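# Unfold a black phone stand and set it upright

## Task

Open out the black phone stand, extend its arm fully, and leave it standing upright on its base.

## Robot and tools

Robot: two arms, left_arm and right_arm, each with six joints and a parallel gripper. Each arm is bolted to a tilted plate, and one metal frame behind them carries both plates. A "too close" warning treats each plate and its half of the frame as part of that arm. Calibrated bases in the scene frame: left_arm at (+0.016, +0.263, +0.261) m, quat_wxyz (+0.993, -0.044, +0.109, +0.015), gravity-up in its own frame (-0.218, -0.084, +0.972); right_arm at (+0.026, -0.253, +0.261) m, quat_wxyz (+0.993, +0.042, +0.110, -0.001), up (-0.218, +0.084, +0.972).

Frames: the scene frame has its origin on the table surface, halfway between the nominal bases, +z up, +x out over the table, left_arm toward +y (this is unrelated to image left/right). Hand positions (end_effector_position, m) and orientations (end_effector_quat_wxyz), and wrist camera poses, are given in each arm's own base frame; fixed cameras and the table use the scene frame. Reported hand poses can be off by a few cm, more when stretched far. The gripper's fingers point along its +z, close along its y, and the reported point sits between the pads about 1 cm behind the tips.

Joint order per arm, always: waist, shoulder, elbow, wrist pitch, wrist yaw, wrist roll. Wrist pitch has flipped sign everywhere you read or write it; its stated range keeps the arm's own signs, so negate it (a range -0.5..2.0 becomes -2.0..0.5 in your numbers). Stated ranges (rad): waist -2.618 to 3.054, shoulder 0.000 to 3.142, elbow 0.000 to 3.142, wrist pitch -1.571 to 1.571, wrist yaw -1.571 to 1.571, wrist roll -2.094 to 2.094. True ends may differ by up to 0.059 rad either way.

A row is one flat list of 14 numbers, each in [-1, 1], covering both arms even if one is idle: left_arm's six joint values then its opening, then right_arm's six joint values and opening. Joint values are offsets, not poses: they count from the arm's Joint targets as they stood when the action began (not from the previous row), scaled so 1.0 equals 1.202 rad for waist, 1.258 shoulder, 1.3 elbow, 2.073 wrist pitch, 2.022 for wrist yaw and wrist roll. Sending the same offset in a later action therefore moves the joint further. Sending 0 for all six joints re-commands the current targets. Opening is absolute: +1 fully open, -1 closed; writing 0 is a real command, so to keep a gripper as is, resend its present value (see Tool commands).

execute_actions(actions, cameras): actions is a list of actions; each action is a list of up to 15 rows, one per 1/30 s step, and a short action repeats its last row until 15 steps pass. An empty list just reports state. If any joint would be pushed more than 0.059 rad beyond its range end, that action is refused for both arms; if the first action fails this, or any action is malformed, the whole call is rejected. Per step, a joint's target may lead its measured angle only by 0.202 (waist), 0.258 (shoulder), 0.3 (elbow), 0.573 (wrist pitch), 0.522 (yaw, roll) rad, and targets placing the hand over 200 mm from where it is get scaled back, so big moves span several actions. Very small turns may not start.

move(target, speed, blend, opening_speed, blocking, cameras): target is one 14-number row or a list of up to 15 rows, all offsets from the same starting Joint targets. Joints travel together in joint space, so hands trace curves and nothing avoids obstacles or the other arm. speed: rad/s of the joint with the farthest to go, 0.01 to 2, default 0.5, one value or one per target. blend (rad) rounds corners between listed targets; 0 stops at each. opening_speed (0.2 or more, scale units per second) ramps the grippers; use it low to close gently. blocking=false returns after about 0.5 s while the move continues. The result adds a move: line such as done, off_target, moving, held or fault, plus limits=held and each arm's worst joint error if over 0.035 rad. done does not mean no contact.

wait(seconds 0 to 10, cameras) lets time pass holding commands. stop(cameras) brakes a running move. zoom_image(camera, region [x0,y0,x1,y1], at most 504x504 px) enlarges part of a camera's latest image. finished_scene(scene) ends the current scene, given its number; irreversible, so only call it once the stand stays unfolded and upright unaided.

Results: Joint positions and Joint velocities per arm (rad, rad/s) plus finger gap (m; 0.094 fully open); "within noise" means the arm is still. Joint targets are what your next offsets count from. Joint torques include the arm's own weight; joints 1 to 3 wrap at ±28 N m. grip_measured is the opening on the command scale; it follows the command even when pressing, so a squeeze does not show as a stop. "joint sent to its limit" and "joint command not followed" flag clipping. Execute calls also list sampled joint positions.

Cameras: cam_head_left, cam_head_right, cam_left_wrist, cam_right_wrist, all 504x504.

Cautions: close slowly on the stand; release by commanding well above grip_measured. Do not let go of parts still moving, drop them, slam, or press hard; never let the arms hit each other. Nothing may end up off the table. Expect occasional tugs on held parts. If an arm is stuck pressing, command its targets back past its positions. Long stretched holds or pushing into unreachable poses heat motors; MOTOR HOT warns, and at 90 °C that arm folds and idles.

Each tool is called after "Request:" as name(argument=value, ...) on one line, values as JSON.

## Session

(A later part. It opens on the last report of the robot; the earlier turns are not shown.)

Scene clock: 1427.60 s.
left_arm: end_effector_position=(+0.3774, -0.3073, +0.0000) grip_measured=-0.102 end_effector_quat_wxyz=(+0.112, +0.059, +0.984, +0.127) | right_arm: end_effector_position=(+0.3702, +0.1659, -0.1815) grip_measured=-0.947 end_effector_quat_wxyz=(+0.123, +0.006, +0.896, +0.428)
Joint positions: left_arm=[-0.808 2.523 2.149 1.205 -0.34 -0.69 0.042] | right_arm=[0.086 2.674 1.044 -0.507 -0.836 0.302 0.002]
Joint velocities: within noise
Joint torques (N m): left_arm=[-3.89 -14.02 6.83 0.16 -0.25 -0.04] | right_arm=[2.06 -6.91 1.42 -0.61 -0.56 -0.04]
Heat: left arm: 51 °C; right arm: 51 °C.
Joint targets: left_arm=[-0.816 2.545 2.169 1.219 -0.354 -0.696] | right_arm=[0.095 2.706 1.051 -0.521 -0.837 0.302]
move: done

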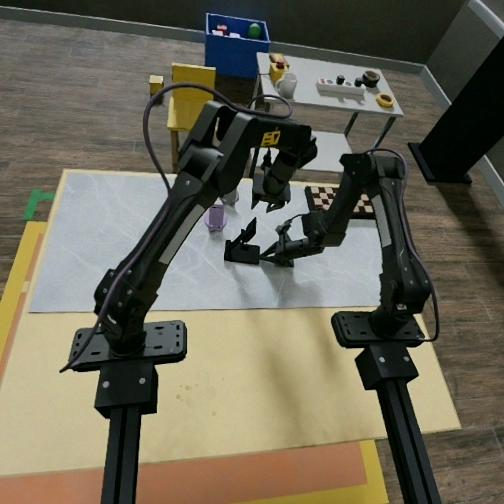

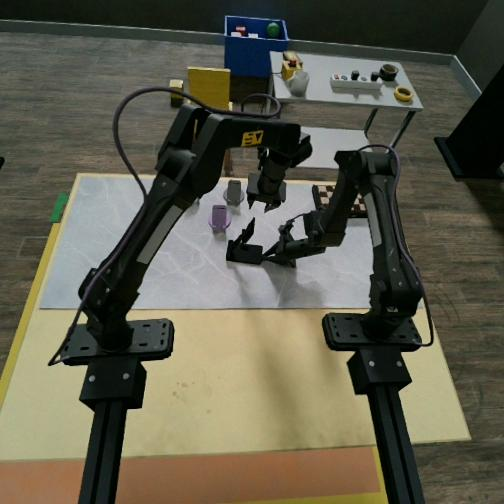

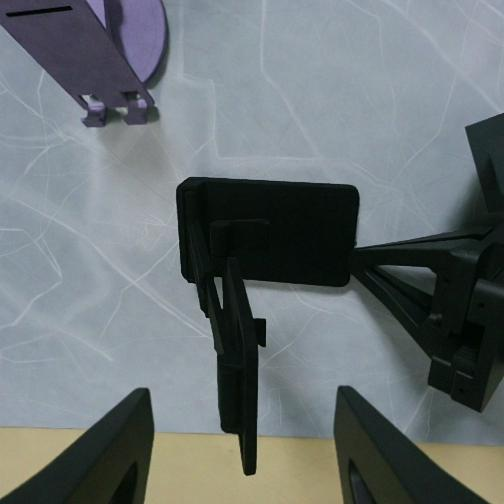

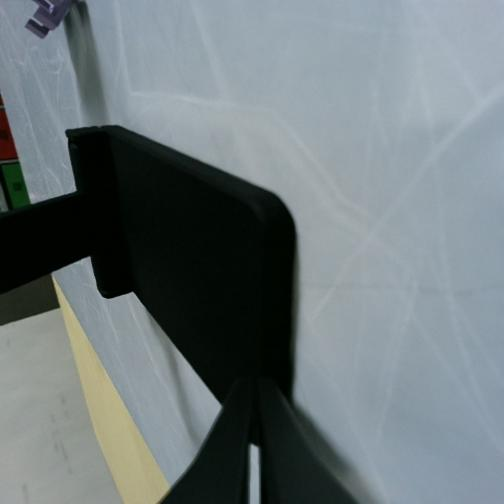

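Request:
zoom_image(camera="cam_left_wrist", region=[160, 160, 380, 490])

Scaled by 1.527 from the camera's 504x504 image, which has a finer 720x720 frame.

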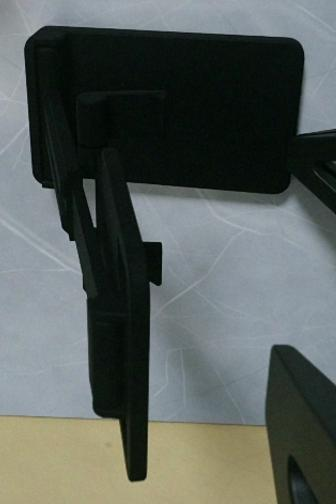

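Request:
move(target=[0.044,0.0636,-0.11,-0.1013,-0.0143,0.0237,-0.1,0,0,0,0,0,0,-0.95], speed=0.15)

Request:
zoom_image(camera="cam_left_wrist", region=[100, 160, 400, 500])

Request:
zoom_image(camera="cam_head_right", region=[190, 200, 290, 280])

Scene clock: 1468.40 s.
left_arm: end_effector_position=(+0.3916, -0.2888, -0.0603) grip_measured=-0.102 end_effector_quat_wxyz=(+0.115, +0.059, +0.981, +0.143) | right_arm: end_effector_position=(+0.3702, +0.1659, -0.1815) grip_measured=-0.947 end_effector_quat_wxyz=(+0.123, +0.006, +0.896, +0.428)
Joint positions: left_arm=[-0.77 2.597 2.037 1.023 -0.369 -0.653 0.042] | right_arm=[0.086 2.674 1.044 -0.507 -0.836 0.302 0.002]
Joint velocities: within noise
Joint torques (N m): left_arm=[-2.26 -13.33 4.03 -0.09 -0.27 0.05] | right_arm=[1.98 -7.05 1.46 -0.63 -0.57 -0.05]
Heat: left arm: 55 °C; right arm: 51 °C.
Joint targets: left_arm=[-0.763 2.625 2.026 1.009 -0.383 -0.648] | right_arm=[0.095 2.706 1.051 -0.521 -0.837 0.302]
move: done

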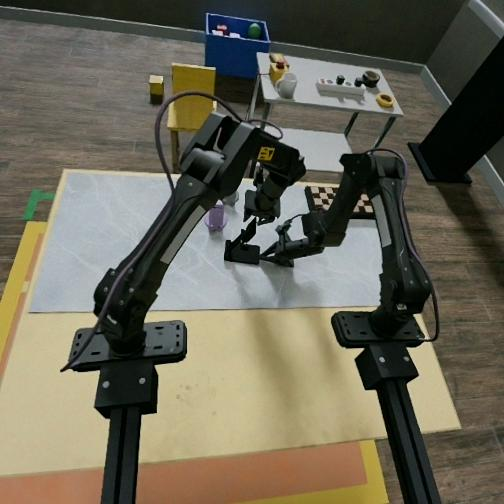

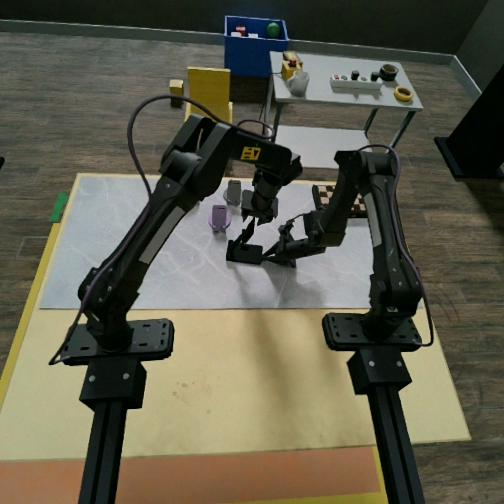

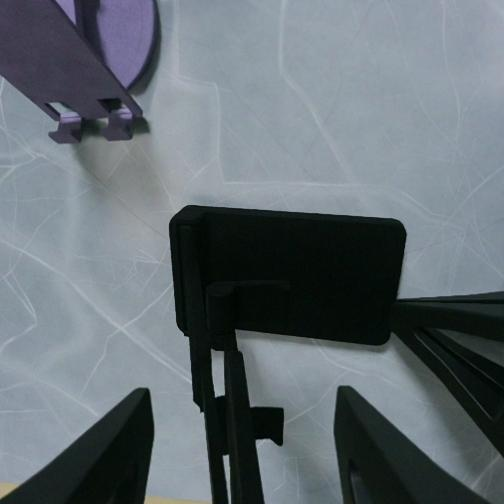

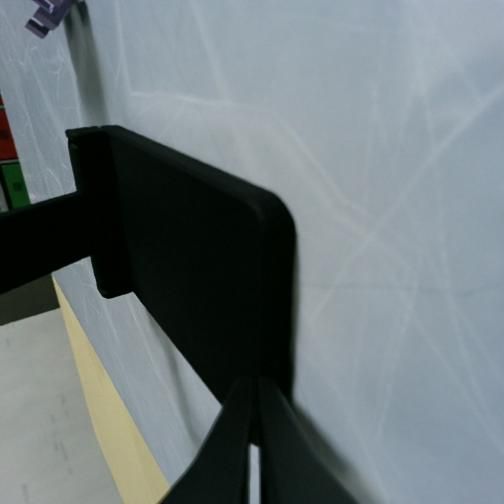

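Scaled by 1.482 from the camera's 504x504 image, which has a finer 720x720 frame.

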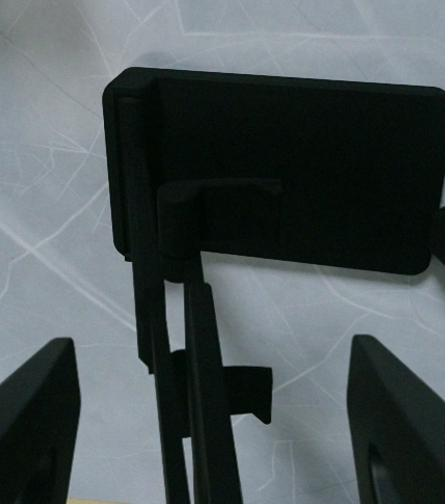

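Scaled by 5.040 from the camera's 504x504 image, which has a finer 720x720 frame.

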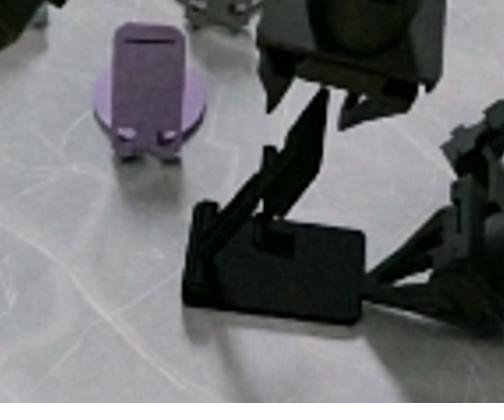

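Request:
move(target=[0.006,0.0159,-0.012,-0.006,-0.007,0.001,-0.1,0,0,0,0,0,0,-0.95], speed=0.15, cameras=["cam_left_wrist","cam_head_right"])

Request:
zoom_image(camera="cam_left_wrist", region=[100, 240, 400, 504])

Request:
zoom_image(camera="cam_head_right", region=[220, 205, 280, 265])

Scene clock: 1478.77 s.
left_arm: end_effector_position=(+0.3908, -0.2806, -0.0723) grip_measured=-0.102 end_effector_quat_wxyz=(+0.110, +0.059, +0.980, +0.156) | right_arm: end_effector_position=(+0.3702, +0.1659, -0.1815) grip_measured=-0.947 end_effector_quat_wxyz=(+0.123, +0.006, +0.896, +0.428)
Joint positions: left_arm=[-0.764 2.617 2.021 1.011 -0.383 -0.65 0.042] | right_arm=[0.086 2.674 1.044 -0.507 -0.836 0.302 0.002]
Joint velocities: within noise
Joint torques (N m): left_arm=[-2.29 -13.41 4.37 -0.05 -0.2 0.07] | right_arm=[1.84 -7.17 1.46 -0.62 -0.53 -0.06]
Heat: left arm: 55 °C; right arm: 50 °C.
Joint targets: left_arm=[-0.756 2.645 2.011 0.997 -0.398 -0.646] | right_arm=[0.095 2.706 1.051 -0.521 -0.837 0.302]
move: done
Images, in order (width x height): cam_head_right 504x504, cam_left_wrist 504x504.

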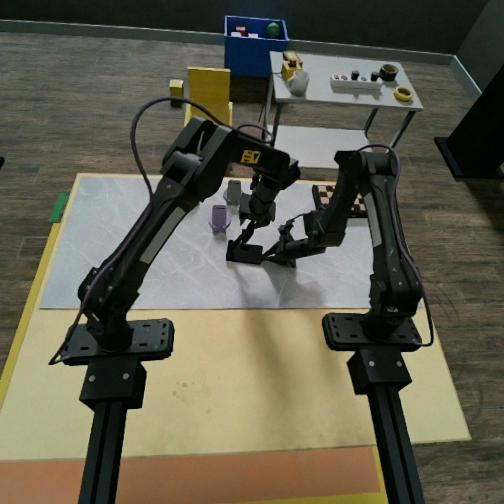

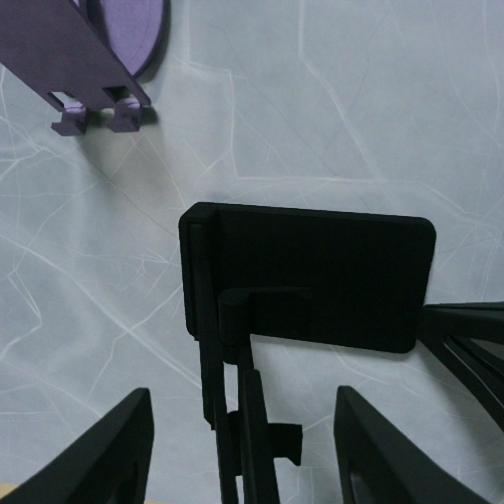

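Scaled by 1.680 from the camera's 504x504 image, which has a finer 720x720 frame.

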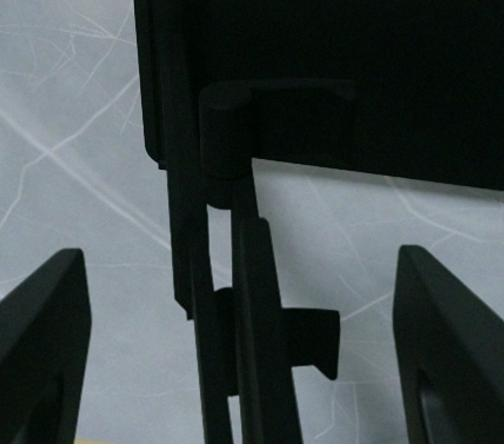

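Scaled by 8.400 from the camera's 504x504 image, which has a finer 720x720 frame.

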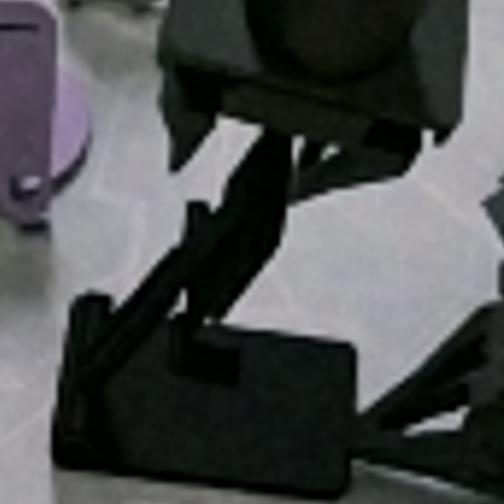

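Request:
move(target=[0,0,0,0,0,0,-0.97,0,0,0,0,0,0,-0.95], opening_speed=0.4)

Request:
zoom_image(camera="cam_left_wrist", region=[100, 240, 400, 504])

Request:
zoom_image(camera="cam_head_right", region=[220, 205, 280, 265])

Scene clock: 1486.17 s.
left_arm: end_effector_position=(+0.3916, -0.2800, -0.0719) grip_measured=-0.834 end_effector_quat_wxyz=(+0.112, +0.059, +0.979, +0.158) | right_arm: end_effector_position=(+0.3702, +0.1659, -0.1815) grip_measured=-0.947 end_effector_quat_wxyz=(+0.123, +0.006, +0.896, +0.428)
Joint positions: left_arm=[-0.764 2.617 2.021 1.01 -0.389 -0.65 0.008] | right_arm=[0.086 2.674 1.044 -0.507 -0.836 0.302 0.002]
Joint velocities: within noise
Joint torques (N m): left_arm=[-2.51 -13.09 4.05 -0.06 -0.19 0.03] | right_arm=[1.89 -7.13 1.31 -0.61 -0.56 -0.05]
Heat: left arm: 53 °C; right arm: 50 °C.
Joint targets: left_arm=[-0.756 2.645 2.011 0.996 -0.397 -0.646] | right_arm=[0.095 2.706 1.051 -0.521 -0.837 0.302]
move: done

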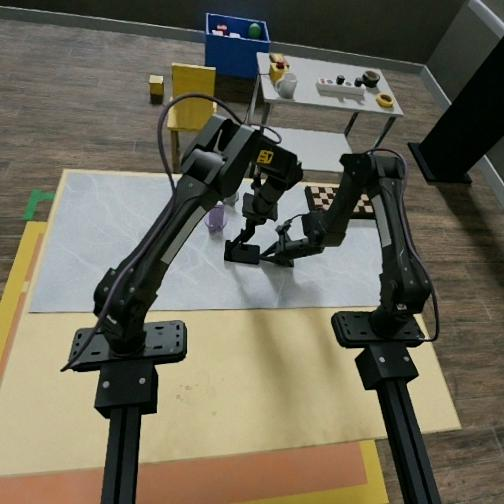

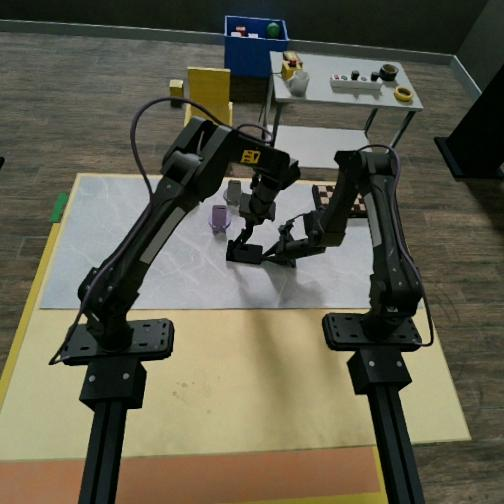

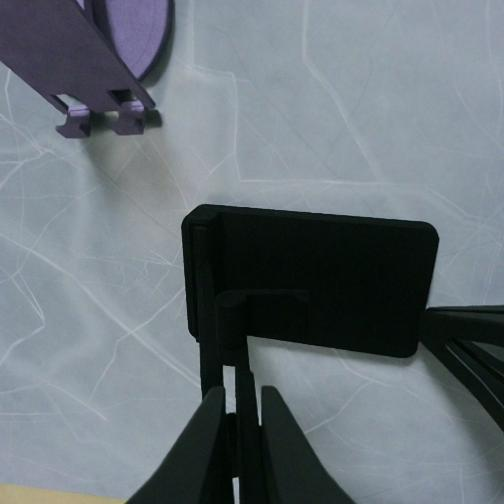

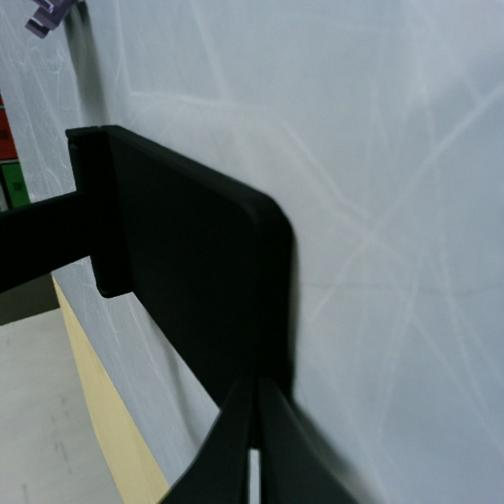

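Scaled by 1.680 from the camera's 504x504 image, which has a finer 720x720 frame.

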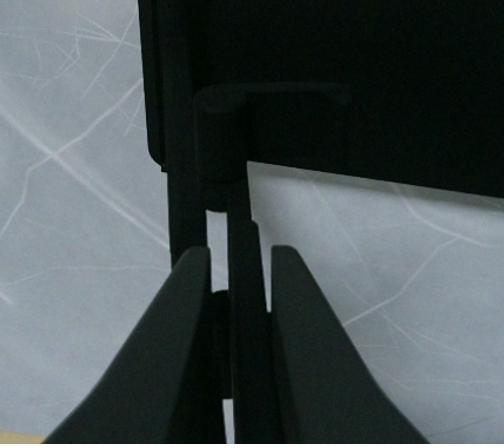

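Scaled by 8.400 from the camera's 504x504 image, which has a finer 720x720 frame.

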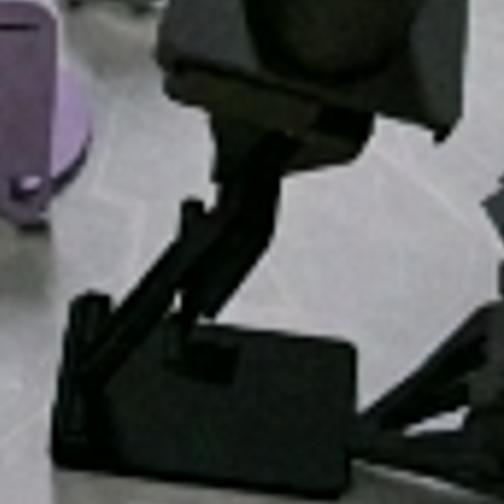

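Request:
move(target=[[0.0383,-0.1184,-0.1285,-0.0868,0.1073,0.0351,-0.98,0,0,0,0,0,0,-0.95],[0.0765,-0.1876,-0.2569,-0.1746,0.1864,0.0707,-0.98,0,0,0,0,0,0,-0.95]], speed=0.12, blend=0.03)

Request:
zoom_image(camera="cam_left_wrist", region=[100, 240, 400, 504])

Request:
zoom_image(camera="cam_head_right", region=[210, 205, 280, 275])

Scene clock: 1523.43 s.
left_arm: end_effector_position=(+0.3883, -0.2837, -0.0714) grip_measured=-0.832 end_effector_quat_wxyz=(+0.094, +0.077, +0.993, -0.003) | right_arm: end_effector_position=(+0.3696, +0.1669, -0.1804) grip_measured=-0.947 end_effector_quat_wxyz=(+0.122, +0.005, +0.894, +0.432)
Joint positions: left_arm=[-0.67 2.425 1.694 0.681 -0.1 -0.507 0.008] | right_arm=[0.086 2.674 1.044 -0.507 -0.845 0.302 0.002]
Joint velocities: within noise
Joint torques (N m): left_arm=[-2.39 -16.44 3.63 -0.79 0.88 0.04] | right_arm=[1.8 -7.1 1.42 -0.66 -0.45 -0.04]
Heat: left arm: 51 °C; right arm: 50 °C.
Joint targets: left_arm=[-0.664 2.409 1.677 0.635 -0.020 -0.503] | right_arm=[0.095 2.706 1.051 -0.521 -0.838 0.302]
move: off_target (left_arm); left_arm: the wrist yaw is farthest, 0.080 rad from its target

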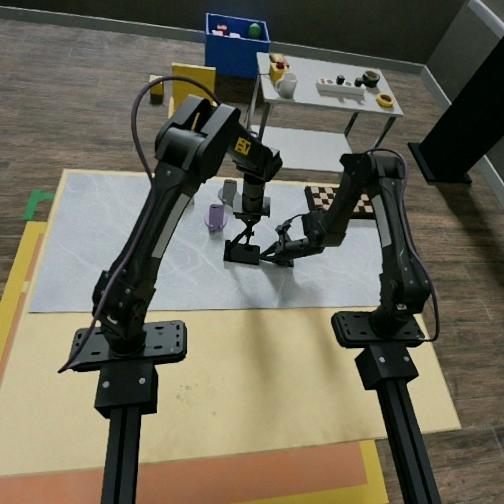

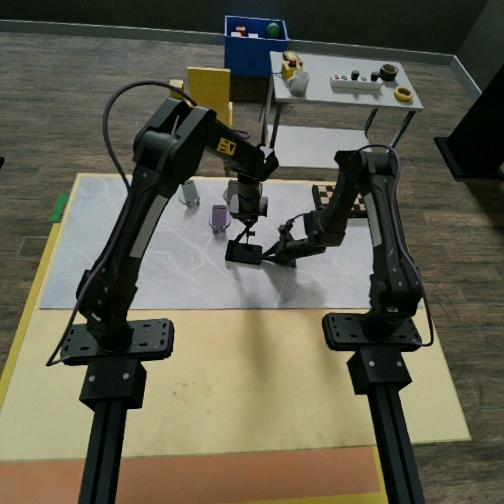

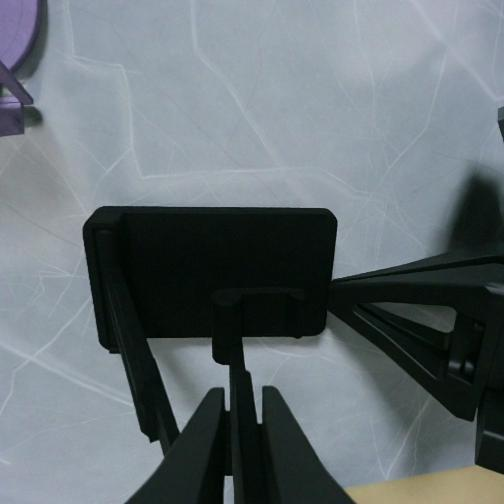

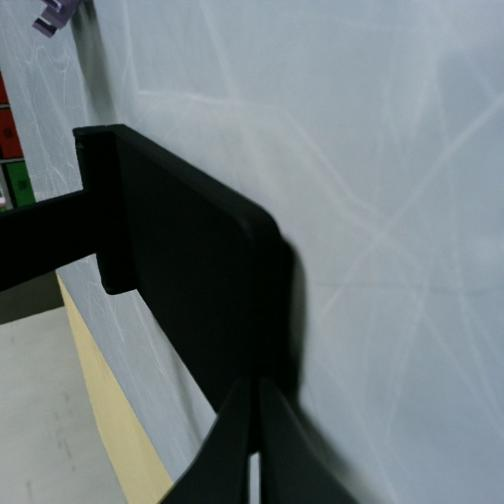

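Scaled by 1.680 from the camera's 504x504 image, which has a finer 720x720 frame.

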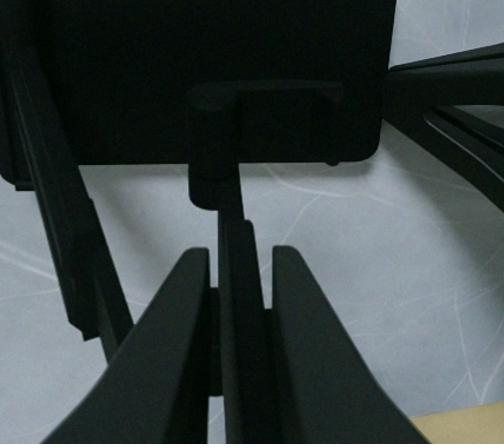

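Scaled by 7.200 from the camera's 504x504 image, which has a finer 720x720 frame.

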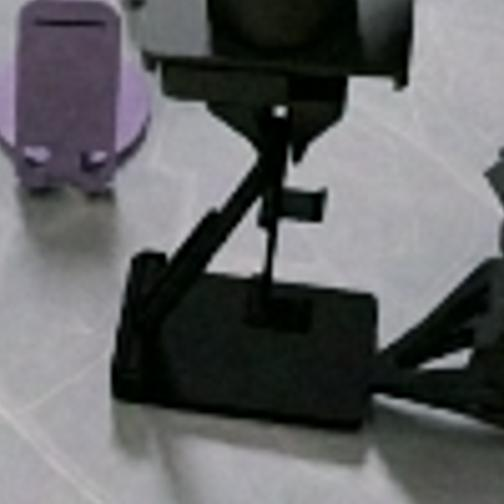

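Request:
move(target=[[0.0449,-0.0342,-0.0785,-0.07,0.089,0.0237,-0.98,0,0,0,0,0,0,-0.95],[0.089,-0.058,-0.1569,-0.135,0.1731,0.046,-0.98,0,0,0,0,0,0,-0.95]], speed=0.12, blend=0.03, cameras=["cam_left_wrist","cam_head_right"])

Request:
zoom_image(camera="cam_head_right", region=[210, 205, 280, 275])

Scene clock: 1532.27 s.
left_arm: end_effector_position=(+0.3874, -0.2948, -0.0692) grip_measured=-0.819 end_effector_quat_wxyz=(+0.077, +0.092, +0.976, -0.183) | right_arm: end_effector_position=(+0.3708, +0.1662, -0.1808) grip_measured=-0.947 end_effector_quat_wxyz=(+0.124, +0.005, +0.895, +0.429)
Joint positions: left_arm=[-0.56 2.345 1.489 0.403 0.255 -0.412 0.009] | right_arm=[0.086 2.674 1.044 -0.511 -0.839 0.302 0.002]
Joint velocities: within noise
Joint torques (N m): left_arm=[-2.36 -15.08 2.95 -1.02 1.02 0.01] | right_arm=[1.83 -7.09 1.36 -0.59 -0.48 -0.02]
Heat: left arm: 51 °C; right arm: 50 °C.
Joint targets: left_arm=[-0.557 2.336 1.473 0.355 0.330 -0.410] | right_arm=[0.095 2.706 1.051 -0.521 -0.838 0.302]
move: off_target (left_arm); left_arm: the wrist yaw is farthest, 0.075 rad from its target
Images, in order (width x height): cam_head_right 504x504, cam_left_wrist 504x504.

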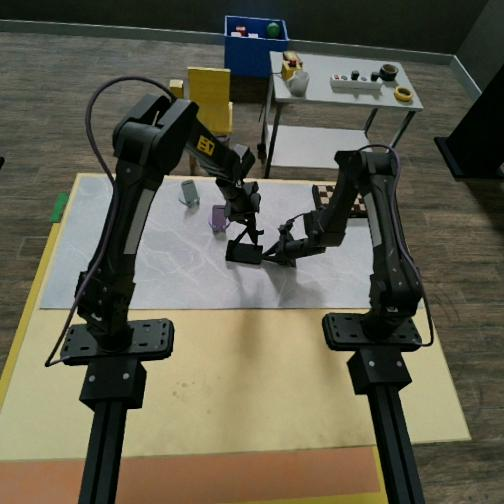

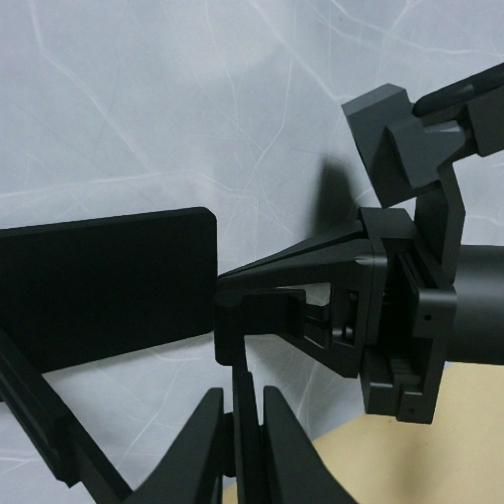

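Scaled by 7.200 from the camera's 504x504 image, which has a finer 720x720 frame.

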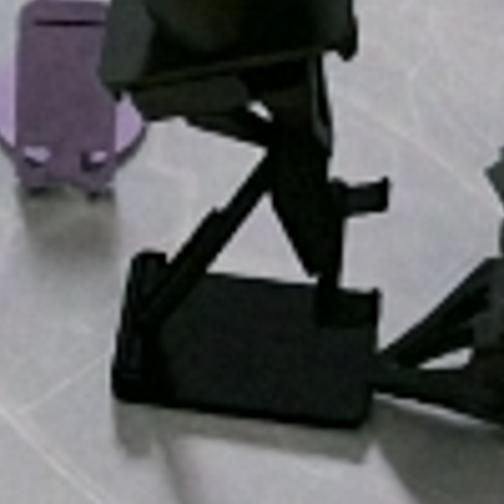

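Request:
move(target=[[0.0383,0.0151,-0.0408,-0.0531,0.0841,0.01,-0.98,0,0,0,0,0,0,-0.95],[0.0765,0.035,-0.0792,-0.1037,0.1682,0.0198,-0.98,0,0,0,0,0,0,-0.95]], speed=0.12, blend=0.03, cameras=["cam_left_wrist","cam_head_right"])

Request:
zoom_image(camera="cam_head_right", region=[210, 205, 280, 275])

Scene clock: 1542.00 s.
left_arm: end_effector_position=(+0.3875, -0.3027, -0.0624) grip_measured=-0.815 end_effector_quat_wxyz=(+0.070, +0.107, +0.933, -0.336) | right_arm: end_effector_position=(+0.3723, +0.1658, -0.1809) grip_measured=-0.947 end_effector_quat_wxyz=(+0.128, +0.004, +0.895, +0.427)
Joint positions: left_arm=[-0.465 2.349 1.378 0.181 0.58 -0.362 0.009] | right_arm=[0.086 2.674 1.044 -0.518 -0.834 0.303 0.002]
Joint velocities: within noise
Joint torques (N m): left_arm=[-2.41 -11.12 3.55 -1.16 1.28 -0.08] | right_arm=[1.89 -7.05 1.39 -0.53 -0.56 -0.03]
Heat: left arm: 53 °C; right arm: 49 °C.
Joint targets: left_arm=[-0.465 2.380 1.370 0.140 0.670 -0.370] | right_arm=[0.095 2.706 1.051 -0.521 -0.838 0.303]
move: off_target (left_arm); left_arm: the wrist yaw is farthest, 0.090 rad from its target
Images, in order (width x height): cam_head_right 504x504, cam_left_wrist 504x504.

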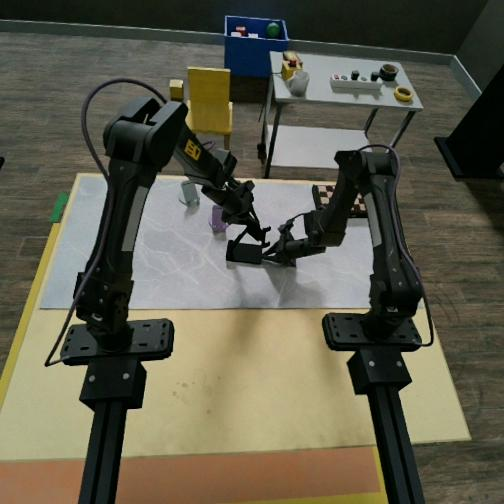

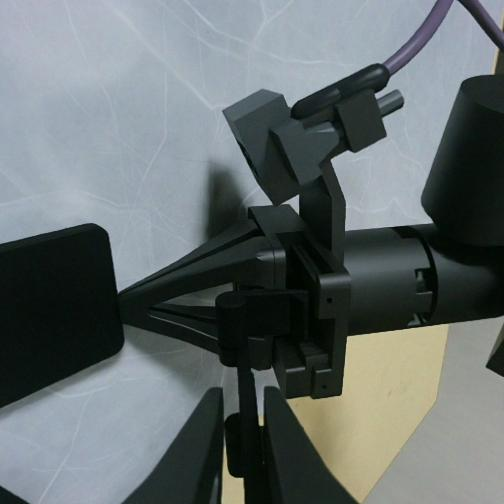

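Scaled by 7.200 from the camera's 504x504 image, which has a finer 720x720 frame.

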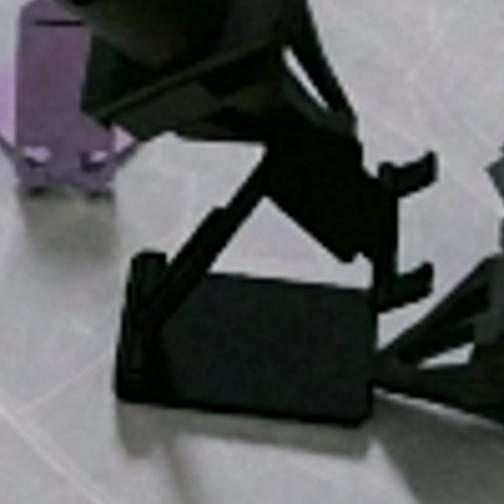

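Request:
move(target=[[0.0374,0.0517,-0.0154,-0.0627,0.094,-0.0074,-0.98,0,0,0,0,0,0,-0.95],[0.0707,0.1033,-0.0269,-0.1254,0.1929,-0.0148,-0.98,0,0,0,0,0,0,-0.95]], speed=0.12, blend=0.03, cameras=["cam_left_wrist","cam_head_right"])

Request:
zoom_image(camera="cam_head_right", region=[210, 205, 280, 275])

Scene clock: 1555.53 s.
left_arm: end_effector_position=(+0.3882, -0.3139, -0.0534) grip_measured=-0.816 end_effector_quat_wxyz=(+0.056, +0.129, +0.845, -0.516) | right_arm: end_effector_position=(+0.3744, +0.1645, -0.1817) grip_measured=-0.947 end_effector_quat_wxyz=(+0.132, +0.005, +0.897, +0.422)
Joint positions: left_arm=[-0.378 2.47 1.349 -0.115 0.994 -0.387 0.009] | right_arm=[0.086 2.674 1.045 -0.523 -0.822 0.303 0.002]
Joint velocities: within noise
Joint torques (N m): left_arm=[-2.32 -10.51 2.56 -0.88 1.15 -0.04] | right_arm=[1.99 -7.13 1.37 -0.55 -0.74 -0.03]
Heat: left arm: 52 °C; right arm: 49 °C.
Joint targets: left_arm=[-0.380 2.510 1.335 -0.120 1.060 -0.400] | right_arm=[0.095 2.706 1.052 -0.521 -0.838 0.302]
move: off_target (left_arm); left_arm: the wrist yaw is farthest, 0.066 rad from its target
Images, in order (width x height): cam_head_right 504x504, cam_left_wrist 504x504.

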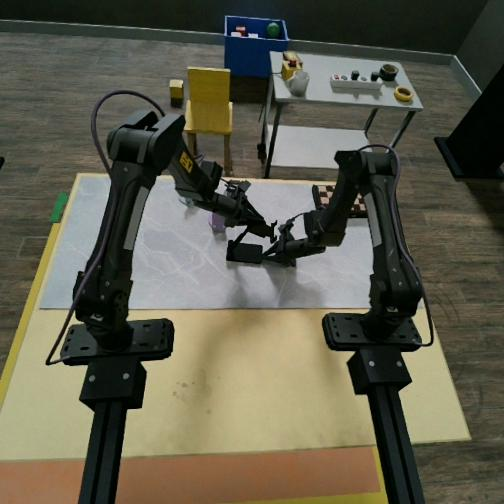

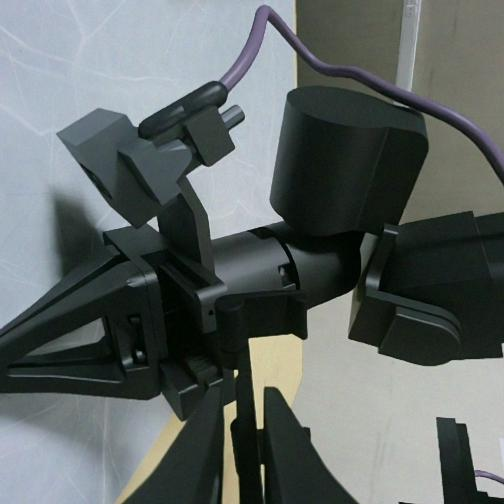

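Scaled by 7.200 from the camera's 504x504 image, which has a finer 720x720 frame.

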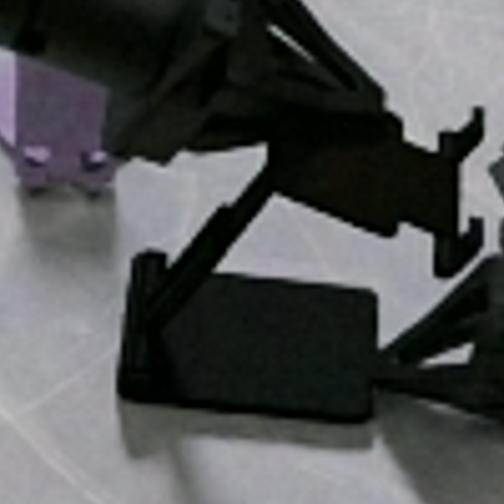

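Request:
move(target=[[0,-0.005,0,0,-0.03,0,-0.95,0,0,0,0,0,0,-0.95],[0,-0.005,0,0,-0.03,0,-0.2,0,0,0,0,0,0,-0.95],[0.0765,-0.1017,-0.0208,0.0994,-0.012,0.0781,-0.2,0,0,0,0,0,0,-0.95]], speed=0.2, opening_speed=0.5)

Request:
zoom_image(camera="cam_head_right", region=[210, 205, 280, 275])

Request:
zoom_image(camera="cam_head_left", region=[210, 205, 280, 275])

Scene clock: 1577.13 s.
left_arm: end_effector_position=(+0.3850, -0.2737, -0.0459) grip_measured=-0.202 end_effector_quat_wxyz=(+0.042, +0.116, +0.854, -0.506) | right_arm: end_effector_position=(+0.3744, +0.1645, -0.1817) grip_measured=-0.947 end_effector_quat_wxyz=(+0.132, +0.005, +0.897, +0.422)
Joint positions: left_arm=[-0.294 2.411 1.319 0.071 1.015 -0.254 0.038] | right_arm=[0.086 2.674 1.045 -0.523 -0.822 0.303 0.002]
Joint velocities: within noise
Joint torques (N m): left_arm=[-1.37 -16.24 2.52 -0.45 0.72 0.22] | right_arm=[1.96 -7.16 1.47 -0.48 -0.7 -0.04]
Heat: left arm: 49 °C; right arm: 49 °C.
Joint targets: left_arm=[-0.289 2.382 1.308 0.086 1.035 -0.242] | right_arm=[0.095 2.706 1.052 -0.521 -0.838 0.302]
move: done

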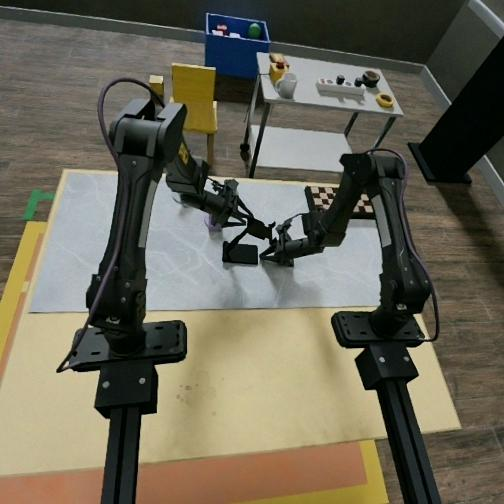

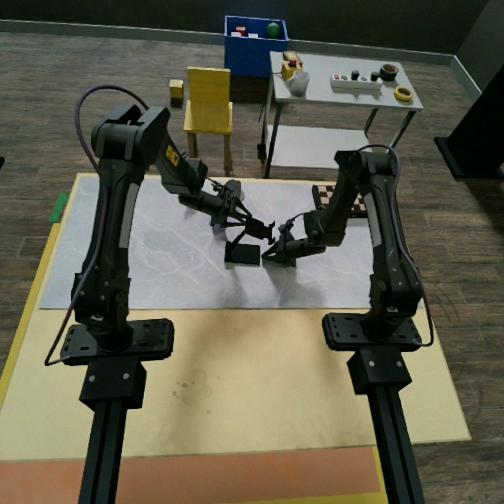

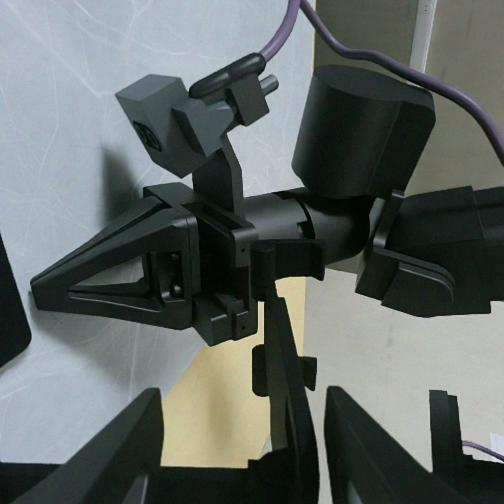

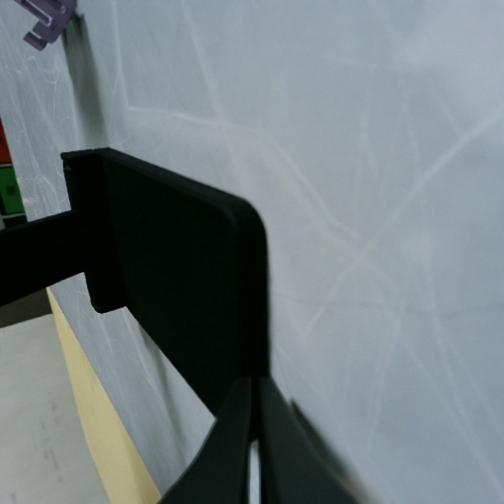

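Scaled by 7.200 from the camera's 504x504 image, which has a finer 720x720 frame.

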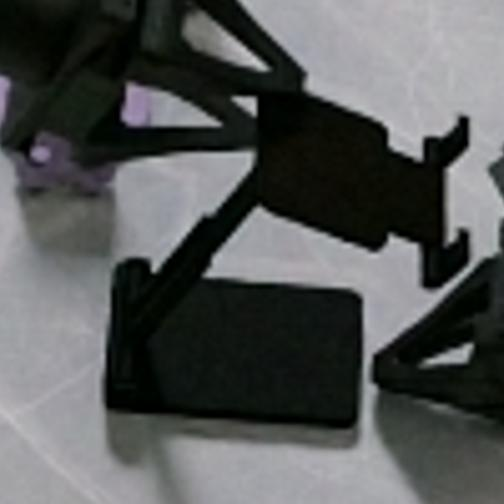

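Scaled by 7.200 from the camera's 504x504 image, which has a finer 720x720 frame.

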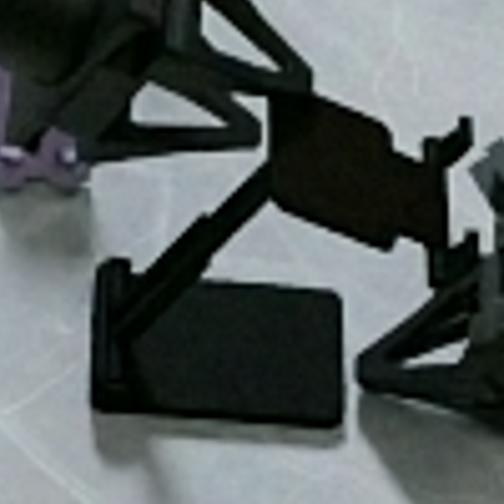

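Request:
move(target=[[0,0,0,0,0,0,0.4,0,0,0,0,0,0,-0.95],[0.075,-0.08,-0.028,0.085,0.015,0.075,0.4,0,0,0,0,0,0,-0.95]], speed=0.25, opening_speed=0.5)

Request:
zoom_image(camera="cam_head_right", region=[200, 205, 280, 285])

Scene clock: 1585.70 s.
left_arm: end_effector_position=(+0.3826, -0.2350, -0.0183) grip_measured=+0.398 end_effector_quat_wxyz=(+0.051, +0.116, +0.853, -0.507) | right_arm: end_effector_position=(+0.3744, +0.1645, -0.1817) grip_measured=-0.947 end_effector_quat_wxyz=(+0.132, +0.005, +0.897, +0.422)
Joint positions: left_arm=[-0.203 2.311 1.282 0.248 1.044 -0.103 0.066] | right_arm=[0.086 2.674 1.045 -0.523 -0.822 0.303 0.002]
Joint velocities: within noise
Joint torques (N m): left_arm=[-1.31 -15.94 2.91 -0.16 0.76 0.14] | right_arm=[1.89 -7.1 1.39 -0.49 -0.71 -0.03]
Heat: left arm: 53 °C; right arm: 49 °C.
Joint targets: left_arm=[-0.198 2.281 1.271 0.262 1.065 -0.091] | right_arm=[0.095 2.706 1.052 -0.521 -0.838 0.302]
move: done

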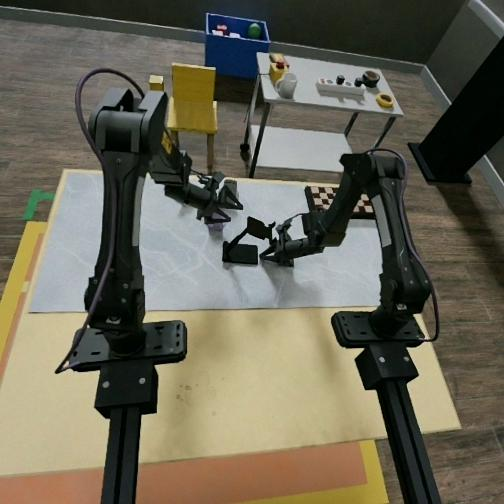

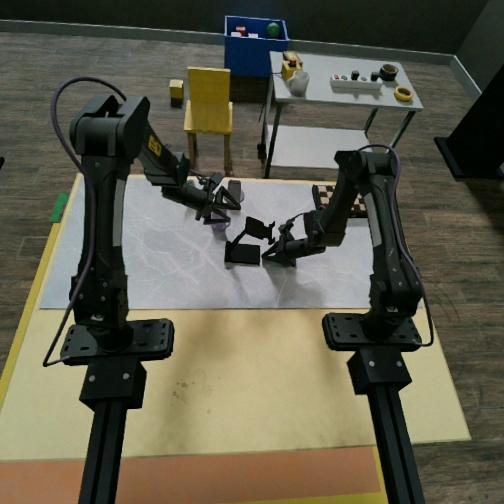

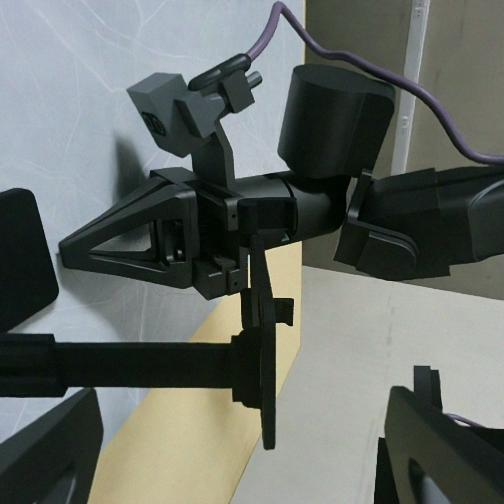

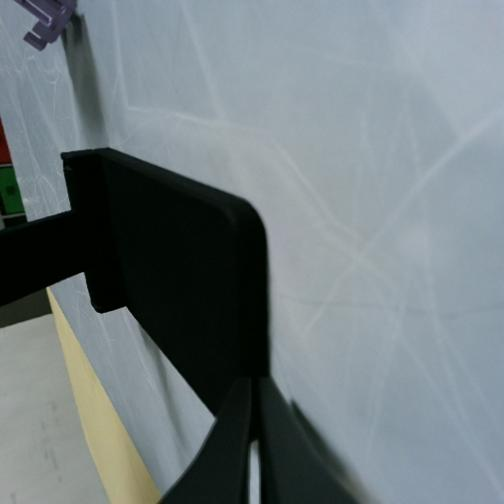

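Scaled by 6.300 from the camera's 504x504 image, which has a finer 720x720 frame.

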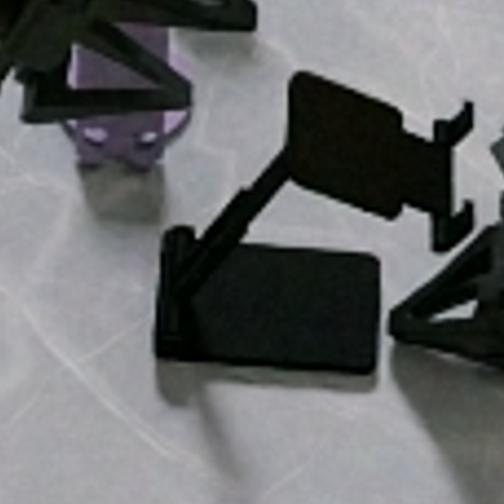

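Request:
zoom_image(camera="cam_left_wrist", region=[180, 180, 340, 460])

Scaled by 1.800 from the camera's 504x504 image, which has a finer 720x720 frame.

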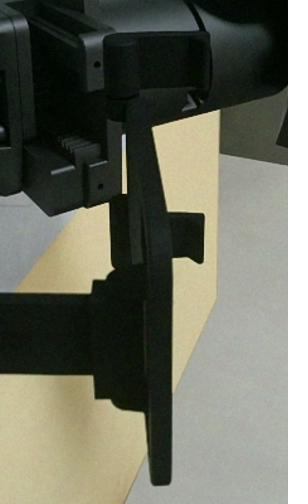

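Request:
move(target=[-0.0632,0.0827,0.05,-0.0531,-0.0272,-0.0589,0.0,0,0,0,0,0,0,-0.95], speed=0.25, opening_speed=1, cameras=["cam_left_wrist","cam_head_right"])

Request:
zoom_image(camera="cam_left_wrist", region=[140, 180, 400, 480])

Scene clock: 1667.47 s.
left_arm: end_effector_position=(+0.3875, -0.2613, -0.0307) grip_measured=+0.002 end_effector_quat_wxyz=(+0.044, +0.113, +0.858, -0.499) | right_arm: end_effector_position=(+0.3744, +0.1645, -0.1817) grip_measured=-0.947 end_effector_quat_wxyz=(+0.132, +0.005, +0.897, +0.422)
Joint positions: left_arm=[-0.267 2.361 1.321 0.164 1.007 -0.209 0.047] | right_arm=[0.086 2.674 1.045 -0.523 -0.822 0.303 0.002]
Joint velocities: within noise
Joint torques (N m): left_arm=[-2.48 -11.26 4.67 -0.61 0.57 0.03] | right_arm=[1.89 -6.95 1.29 -0.53 -0.72 -0.06]
Heat: left arm: 64 °C; right arm: 48 °C.
Joint targets: left_arm=[-0.274 2.385 1.336 0.152 1.011 -0.210] | right_arm=[0.095 2.706 1.052 -0.521 -0.838 0.302]
move: done
Images, in order (width x height): cam_head_right 504x504, cam_left_wrist 504x504.

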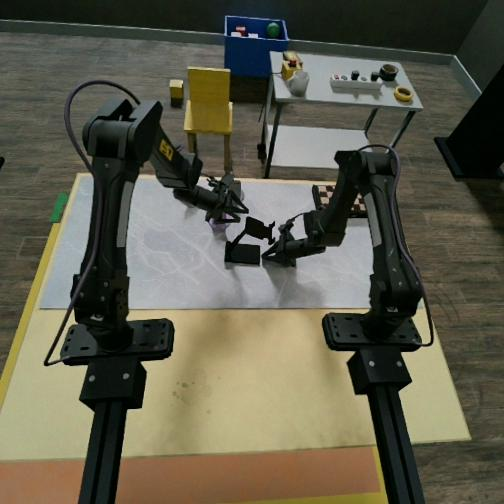

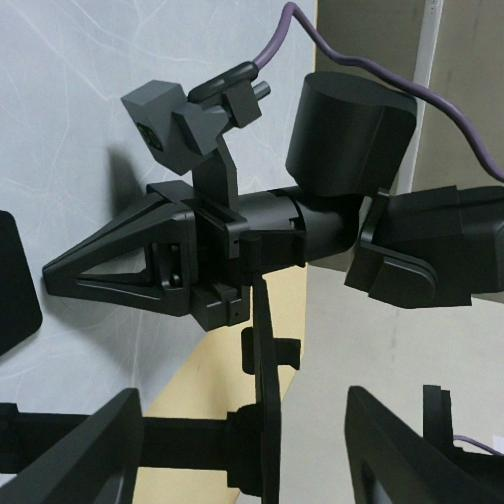

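Scaled by 1.680 from the camera's 504x504 image, which has a finer 720x720 frame.

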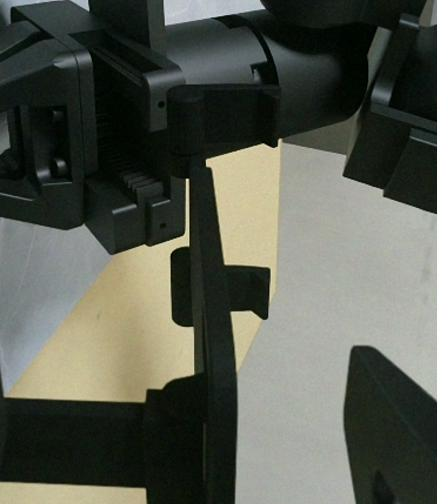

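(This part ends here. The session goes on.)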